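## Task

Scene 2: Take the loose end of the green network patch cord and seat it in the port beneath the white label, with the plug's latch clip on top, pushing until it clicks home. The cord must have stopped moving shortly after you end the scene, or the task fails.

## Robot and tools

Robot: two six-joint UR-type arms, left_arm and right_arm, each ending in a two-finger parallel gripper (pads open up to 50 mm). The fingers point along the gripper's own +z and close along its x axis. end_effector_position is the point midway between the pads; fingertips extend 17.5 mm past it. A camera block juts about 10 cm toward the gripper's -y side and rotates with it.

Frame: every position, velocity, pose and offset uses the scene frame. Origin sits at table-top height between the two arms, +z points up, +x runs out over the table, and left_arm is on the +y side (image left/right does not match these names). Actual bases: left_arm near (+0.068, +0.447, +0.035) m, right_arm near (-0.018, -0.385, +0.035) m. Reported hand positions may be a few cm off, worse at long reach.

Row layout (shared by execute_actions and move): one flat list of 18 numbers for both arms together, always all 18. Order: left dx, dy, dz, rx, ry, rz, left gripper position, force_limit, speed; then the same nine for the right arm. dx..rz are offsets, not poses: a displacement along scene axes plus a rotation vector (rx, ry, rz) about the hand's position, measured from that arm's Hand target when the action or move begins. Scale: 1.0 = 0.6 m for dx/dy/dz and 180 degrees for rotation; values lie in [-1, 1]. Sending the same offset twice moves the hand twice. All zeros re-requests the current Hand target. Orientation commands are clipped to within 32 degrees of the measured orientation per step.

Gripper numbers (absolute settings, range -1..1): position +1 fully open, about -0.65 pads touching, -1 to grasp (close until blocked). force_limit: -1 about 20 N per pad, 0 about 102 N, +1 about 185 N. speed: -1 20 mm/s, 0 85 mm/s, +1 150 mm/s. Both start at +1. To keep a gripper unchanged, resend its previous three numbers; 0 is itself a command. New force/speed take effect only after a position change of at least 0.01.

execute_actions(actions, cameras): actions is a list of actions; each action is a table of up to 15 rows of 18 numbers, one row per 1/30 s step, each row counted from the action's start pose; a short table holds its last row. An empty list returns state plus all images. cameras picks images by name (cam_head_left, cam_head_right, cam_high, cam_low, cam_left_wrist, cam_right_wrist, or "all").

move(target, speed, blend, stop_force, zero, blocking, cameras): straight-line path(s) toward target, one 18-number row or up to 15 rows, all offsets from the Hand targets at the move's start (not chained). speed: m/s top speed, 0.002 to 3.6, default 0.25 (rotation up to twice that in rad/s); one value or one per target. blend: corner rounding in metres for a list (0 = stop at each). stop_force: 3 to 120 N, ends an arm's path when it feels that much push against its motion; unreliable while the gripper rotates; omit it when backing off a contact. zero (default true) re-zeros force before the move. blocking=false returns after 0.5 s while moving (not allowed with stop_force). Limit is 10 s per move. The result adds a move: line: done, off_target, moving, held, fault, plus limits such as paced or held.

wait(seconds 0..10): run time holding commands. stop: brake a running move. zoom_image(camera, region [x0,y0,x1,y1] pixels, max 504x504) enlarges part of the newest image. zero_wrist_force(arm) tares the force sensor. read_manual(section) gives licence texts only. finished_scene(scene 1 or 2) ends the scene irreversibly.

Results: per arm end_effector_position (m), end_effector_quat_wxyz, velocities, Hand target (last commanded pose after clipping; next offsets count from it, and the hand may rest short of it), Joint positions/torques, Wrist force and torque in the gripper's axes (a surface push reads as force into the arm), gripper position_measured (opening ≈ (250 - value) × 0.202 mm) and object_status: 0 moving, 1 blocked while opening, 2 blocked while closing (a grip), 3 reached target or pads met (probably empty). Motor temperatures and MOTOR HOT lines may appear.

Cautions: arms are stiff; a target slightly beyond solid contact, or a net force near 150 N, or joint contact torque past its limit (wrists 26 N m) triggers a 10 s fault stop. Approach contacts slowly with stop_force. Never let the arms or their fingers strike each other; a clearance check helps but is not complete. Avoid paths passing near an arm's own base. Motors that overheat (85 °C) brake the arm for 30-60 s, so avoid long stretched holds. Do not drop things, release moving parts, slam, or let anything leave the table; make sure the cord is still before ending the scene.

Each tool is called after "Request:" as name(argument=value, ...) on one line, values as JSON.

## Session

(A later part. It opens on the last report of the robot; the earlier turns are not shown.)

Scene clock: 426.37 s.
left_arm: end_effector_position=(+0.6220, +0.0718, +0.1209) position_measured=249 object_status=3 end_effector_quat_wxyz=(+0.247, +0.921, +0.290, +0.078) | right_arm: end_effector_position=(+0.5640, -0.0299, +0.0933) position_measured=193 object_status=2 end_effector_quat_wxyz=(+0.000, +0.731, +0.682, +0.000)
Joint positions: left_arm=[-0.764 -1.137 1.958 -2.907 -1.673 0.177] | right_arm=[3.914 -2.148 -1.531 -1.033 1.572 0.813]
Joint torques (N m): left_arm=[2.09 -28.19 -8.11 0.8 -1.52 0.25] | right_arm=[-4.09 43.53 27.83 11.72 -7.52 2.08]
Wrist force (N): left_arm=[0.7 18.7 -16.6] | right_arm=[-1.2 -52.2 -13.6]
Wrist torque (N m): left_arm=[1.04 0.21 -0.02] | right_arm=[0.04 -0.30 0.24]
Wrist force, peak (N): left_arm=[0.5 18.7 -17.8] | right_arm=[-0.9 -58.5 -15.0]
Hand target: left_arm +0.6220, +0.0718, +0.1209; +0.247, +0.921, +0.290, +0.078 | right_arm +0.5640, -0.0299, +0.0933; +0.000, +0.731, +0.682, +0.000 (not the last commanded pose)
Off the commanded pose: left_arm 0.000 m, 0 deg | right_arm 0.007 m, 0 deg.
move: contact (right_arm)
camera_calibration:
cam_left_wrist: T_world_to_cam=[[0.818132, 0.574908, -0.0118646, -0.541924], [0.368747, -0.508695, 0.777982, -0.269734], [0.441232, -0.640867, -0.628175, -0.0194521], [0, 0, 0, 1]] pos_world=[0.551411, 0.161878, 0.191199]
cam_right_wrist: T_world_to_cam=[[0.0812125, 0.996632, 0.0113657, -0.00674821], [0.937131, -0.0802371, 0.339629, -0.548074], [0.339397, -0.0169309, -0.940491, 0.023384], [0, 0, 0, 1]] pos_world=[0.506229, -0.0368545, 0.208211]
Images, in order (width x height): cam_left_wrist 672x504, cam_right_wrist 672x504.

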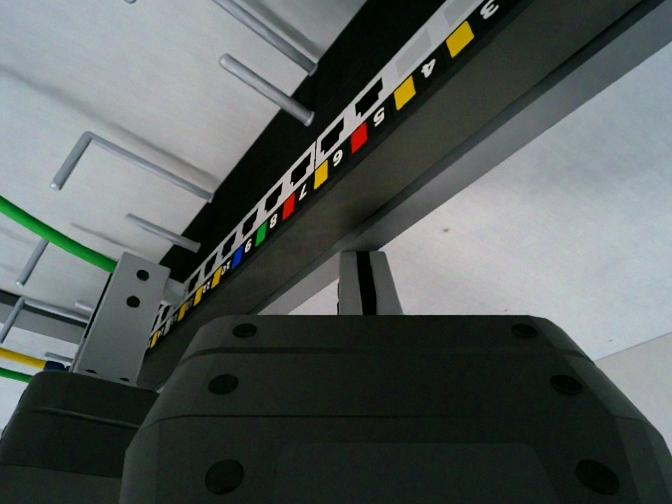

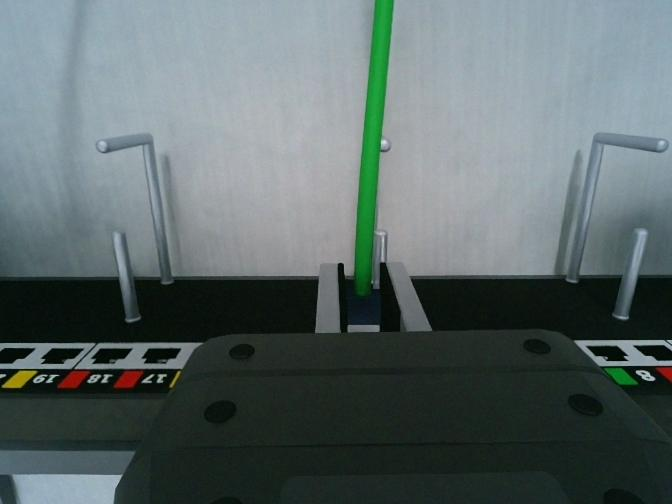

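Request:
move(target=[[0,0,0,0,0,0,-0.65,-1,1,-0.0033,0.0002,0,0,0,0,-1,-0.5,-1]], speed=0.01)

Request:
move(target=[[0,0,0,0,0,0,-0.65,-1,1,-0.007,0.0005,0,0,0,0,-1,-0.5,-1]], speed=0.005, stop_force=20, cameras=["cam_right_wrist","cam_left_wrist"])

Request:
zoom_image(camera="cam_right_wrist", region=[310, 255, 410, 335])

Request:
zoom_image(camera="cam_left_wrist", region=[90, 230, 210, 330])

Scene clock: 437.97 s.
left_arm: end_effector_position=(+0.6220, +0.0718, +0.1209) position_measured=249 object_status=3 end_effector_quat_wxyz=(+0.247, +0.921, +0.290, +0.078) | right_arm: end_effector_position=(+0.5623, -0.0298, +0.0933) position_measured=193 object_status=2 end_effector_quat_wxyz=(+0.000, +0.731, +0.682, +0.000)
Joint positions: left_arm=[-0.764 -1.137 1.958 -2.907 -1.673 0.177] | right_arm=[3.916 -2.145 -1.536 -1.031 1.571 0.815]
Joint torques (N m): left_arm=[-2.39 -26.61 -4.92 0.79 -0.36 -0.11] | right_arm=[11.45 47.68 14.06 3.09 -1.13 2.2]
Wrist force (N): left_arm=[-4.1 12.6 -26.7] | right_arm=[4.9 5.2 -2.4]
Wrist torque (N m): left_arm=[0.99 0.10 -0.07] | right_arm=[0.07 -0.22 -0.02]
Wrist force, peak (N): left_arm=[-4.4 11.4 -27.7] | right_arm=[-1.4 -52.4 -13.7]
Hand target: left_arm +0.6220, +0.0718, +0.1209; +0.247, +0.921, +0.290, +0.078 | right_arm +0.5621, -0.0298, +0.0933; +0.000, +0.731, +0.682, +0.000
Off the commanded pose: left_arm 0.000 m, 0 deg | right_arm 0.000 m, 0 deg.
move: done

Scene clock: 439.50 s.
left_arm: end_effector_position=(+0.6220, +0.0718, +0.1209) position_measured=249 object_status=3 end_effector_quat_wxyz=(+0.247, +0.921, +0.290, +0.078) | right_arm: end_effector_position=(+0.5613, -0.0297, +0.0933) position_measured=193 object_status=2 end_effector_quat_wxyz=(+0.000, +0.731, +0.682, +0.000)
Joint positions: left_arm=[-0.764 -1.137 1.958 -2.907 -1.673 0.177] | right_arm=[3.917 -2.144 -1.539 -1.03 1.571 0.816]
Joint torques (N m): left_arm=[-3.48 -25.76 -4.32 0.78 2.79 -0.27] | right_arm=[-4.41 33.07 21.91 -2.33 2.31 -2.24]
Wrist force (N): left_arm=[-3.2 14.4 -24.3] | right_arm=[2.9 19.4 -4.3]
Wrist torque (N m): left_arm=[1.03 0.14 -0.05] | right_arm=[0.04 -0.21 -0.03]
Wrist force, peak (N): left_arm=[-4.3 11.8 -27.3] | right_arm=[3.0 23.4 -3.2]
Hand target: left_arm +0.6220, +0.0718, +0.1209; +0.247, +0.921, +0.290, +0.078 | right_arm +0.5613, -0.0298, +0.0933; +0.000, +0.731, +0.682, +0.000 (not the last commanded pose)
Off the commanded pose: left_arm 0.000 m, 0 deg | right_arm 0.003 m, 0 deg.
move: contact (right_arm)
camera_calibration:
cam_left_wrist: T_world_to_cam=[[0.818132, 0.574908, -0.0118646, -0.541924], [0.368747, -0.508695, 0.777982, -0.269734], [0.441232, -0.640867, -0.628175, -0.0194521], [0, 0, 0, 1]] pos_world=[0.551411, 0.161878, 0.191199]
cam_right_wrist: T_world_to_cam=[[0.0812126, 0.996632, 0.0113833, -0.00672391], [0.937067, -0.08024, 0.339805, -0.545439], [0.339574, -0.0169296, -0.940427, 0.0242358], [0, 0, 0, 1]] pos_world=[0.503429, -0.0366545, 0.208212]
Images, in order (width x height): cam_left_wrist 672x504, cam_right_wrist 672x504.

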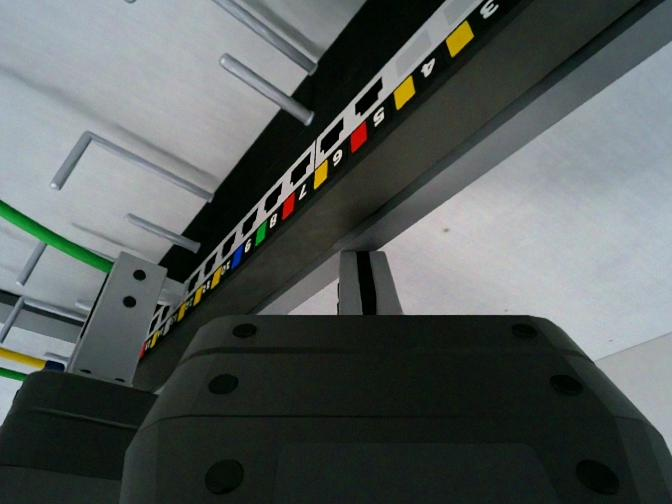

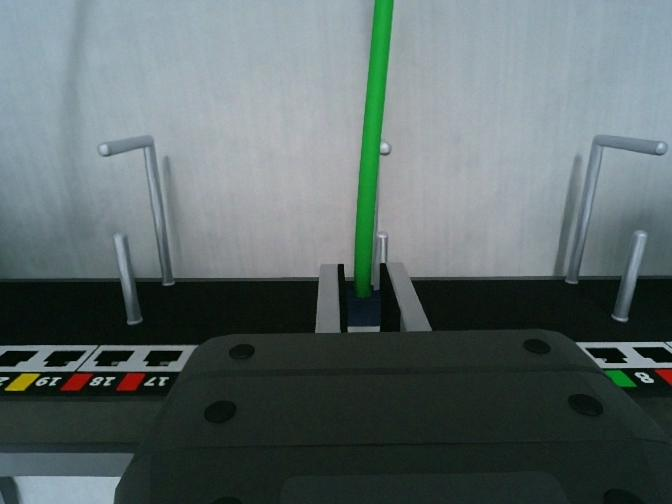

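Scaled by 5.040.

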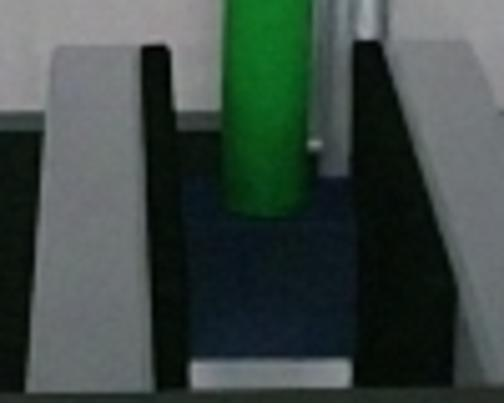

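Scaled by 4.200.

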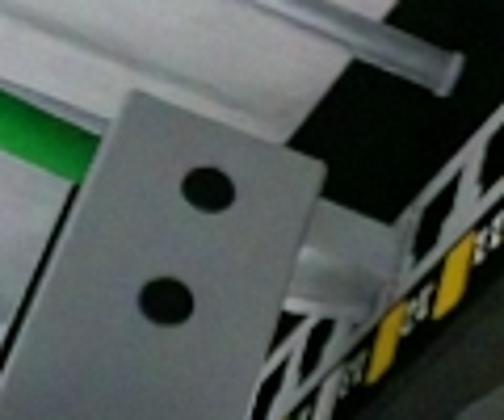

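Request:
move(target=[[0,0,0,0,0,0,-0.65,-1,1,0.0021,-0.0001,0,0,0,0,-1,-0.5,-1]], speed=0.01)

Request:
move(target=[[0,0,0,0,0,0,-0.65,-1,1,0,0,0,0,0,0,0.013,-1,-1],[0,0,0.1,0,0,0,-0.65,-1,1,0,0,0.05,0,0,0,0.013,-1,-1],[0,0.1,0.15,0,0,0,-0.65,-1,1,-0.1,0,0.13,0,0,0,0.013,-1,-1]], speed=0.06, cameras=["cam_head_left","cam_head_right","cam_left_wrist"])

Request:
zoom_image(camera="cam_left_wrist", region=[60, 170, 260, 320])

Scene clock: 448.50 s.
left_arm: end_effector_position=(+0.6220, +0.0718, +0.1209) position_measured=249 object_status=3 end_effector_quat_wxyz=(+0.247, +0.921, +0.290, +0.078) | right_arm: end_effector_position=(+0.5624, -0.0298, +0.0933) position_measured=193 object_status=2 end_effector_quat_wxyz=(+0.000, +0.731, +0.682, +0.000)
Joint positions: left_arm=[-0.764 -1.137 1.958 -2.907 -1.673 0.177] | right_arm=[3.916 -2.146 -1.536 -1.031 1.571 0.815]
Joint torques (N m): left_arm=[-7.97 -25.26 -1.86 0.8 2.01 -0.62] | right_arm=[-13.33 37.06 32.61 2.48 0.04 -2.78]
Wrist force (N): left_arm=[0.6 20.7 -17.6] | right_arm=[0.2 -13.2 -7.1]
Wrist torque (N m): left_arm=[1.12 0.21 -0.02] | right_arm=[0.06 -0.27 0.19]
Wrist force, peak (N): left_arm=[-3.3 14.6 -24.6] | right_arm=[3.2 19.8 -4.2]
Hand target: left_arm +0.6220, +0.0718, +0.1209; +0.247, +0.921, +0.290, +0.078 | right_arm +0.5625, -0.0298, +0.0933; +0.000, +0.731, +0.682, +0.000
Off the commanded pose: left_arm 0.000 m, 0 deg | right_arm 0.000 m, 0 deg.
move: done

Scene clock: 452.33 s.
left_arm: end_effector_position=(+0.6220, +0.1317, +0.2108) position_measured=249 object_status=3 end_effector_quat_wxyz=(+0.247, +0.921, +0.290, +0.078) | right_arm: end_effector_position=(+0.5026, -0.0298, +0.1712) position_measured=151 object_status=3 end_effector_quat_wxyz=(+0.000, +0.731, +0.682, +0.000)
Joint positions: left_arm=[-0.676 -1.342 1.951 -2.686 -1.715 0.254] | right_arm=[3.981 -1.953 -1.612 -1.147 1.571 0.88]
Joint torques (N m): left_arm=[12.5 -40.12 -14.3 -1.96 -2.4 1.25] | right_arm=[13.64 41.55 16.39 0.73 -0.18 2.21]
Wrist force (N): left_arm=[-0.6 1.4 0.3] | right_arm=[-0.4 3.1 3.7]
Wrist torque (N m): left_arm=[0.43 0.30 -0.04] | right_arm=[0.51 -0.09 0.05]
Wrist force, peak (N): left_arm=[-2.3 18.2 -23.2] | right_arm=[0.5 -14.4 -6.8]
Hand target: left_arm +0.6220, +0.1318, +0.2109; +0.247, +0.921, +0.290, +0.078 | right_arm +0.5025, -0.0298, +0.1713; +0.000, +0.731, +0.682, +0.000
Off the commanded pose: left_arm 0.000 m, 0 deg | right_arm 0.000 m, 0 deg.
move: done
camera_calibration:
cam_left_wrist: T_world_to_cam=[[0.818132, 0.574908, -0.0118646, -0.575293], [0.368747, -0.508695, 0.777982, -0.309281], [0.441232, -0.640867, -0.628175, 0.0754716], [0, 0, 0, 1]] pos_world=[0.551411, 0.221778, 0.281199]
Images, in order (width x height): cam_head_left 672x504, cam_head_right 672x504, cam_left_wrist 672x504.

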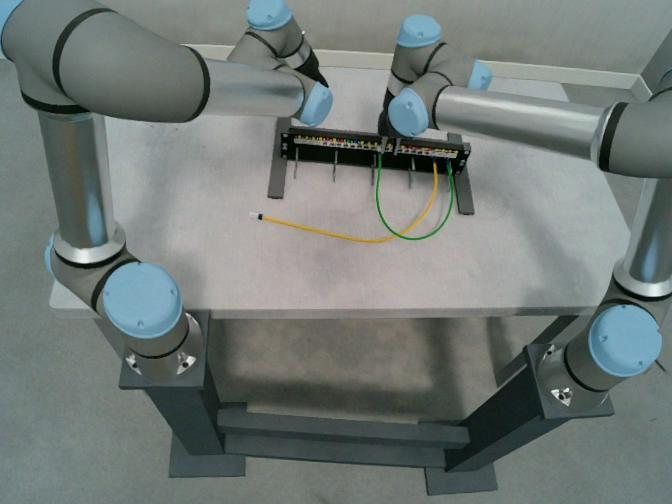

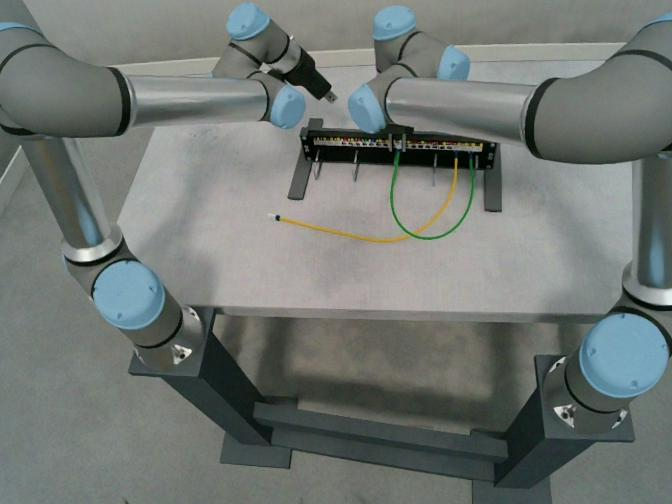

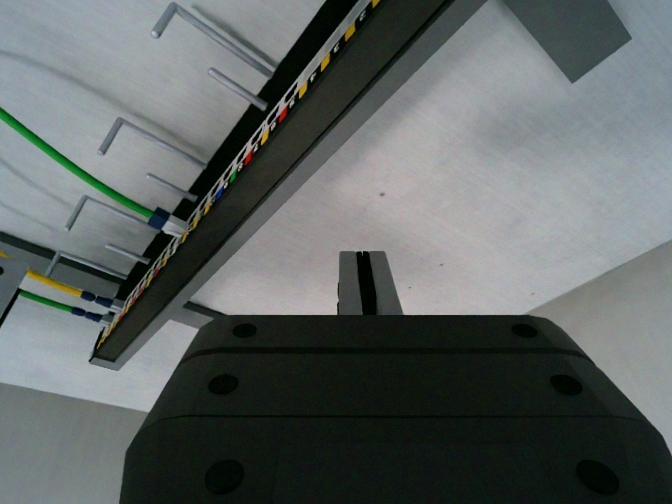

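Scaled by 2.520.

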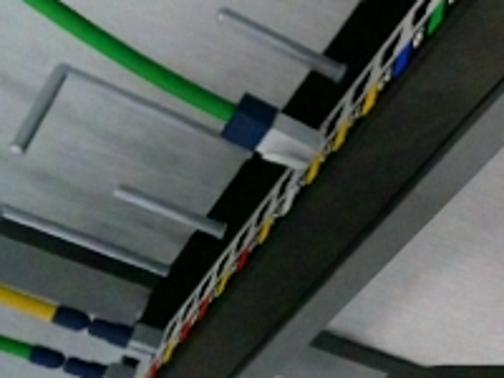

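Request:
finished_scene(scene=2)

The scene is finished: the task was done.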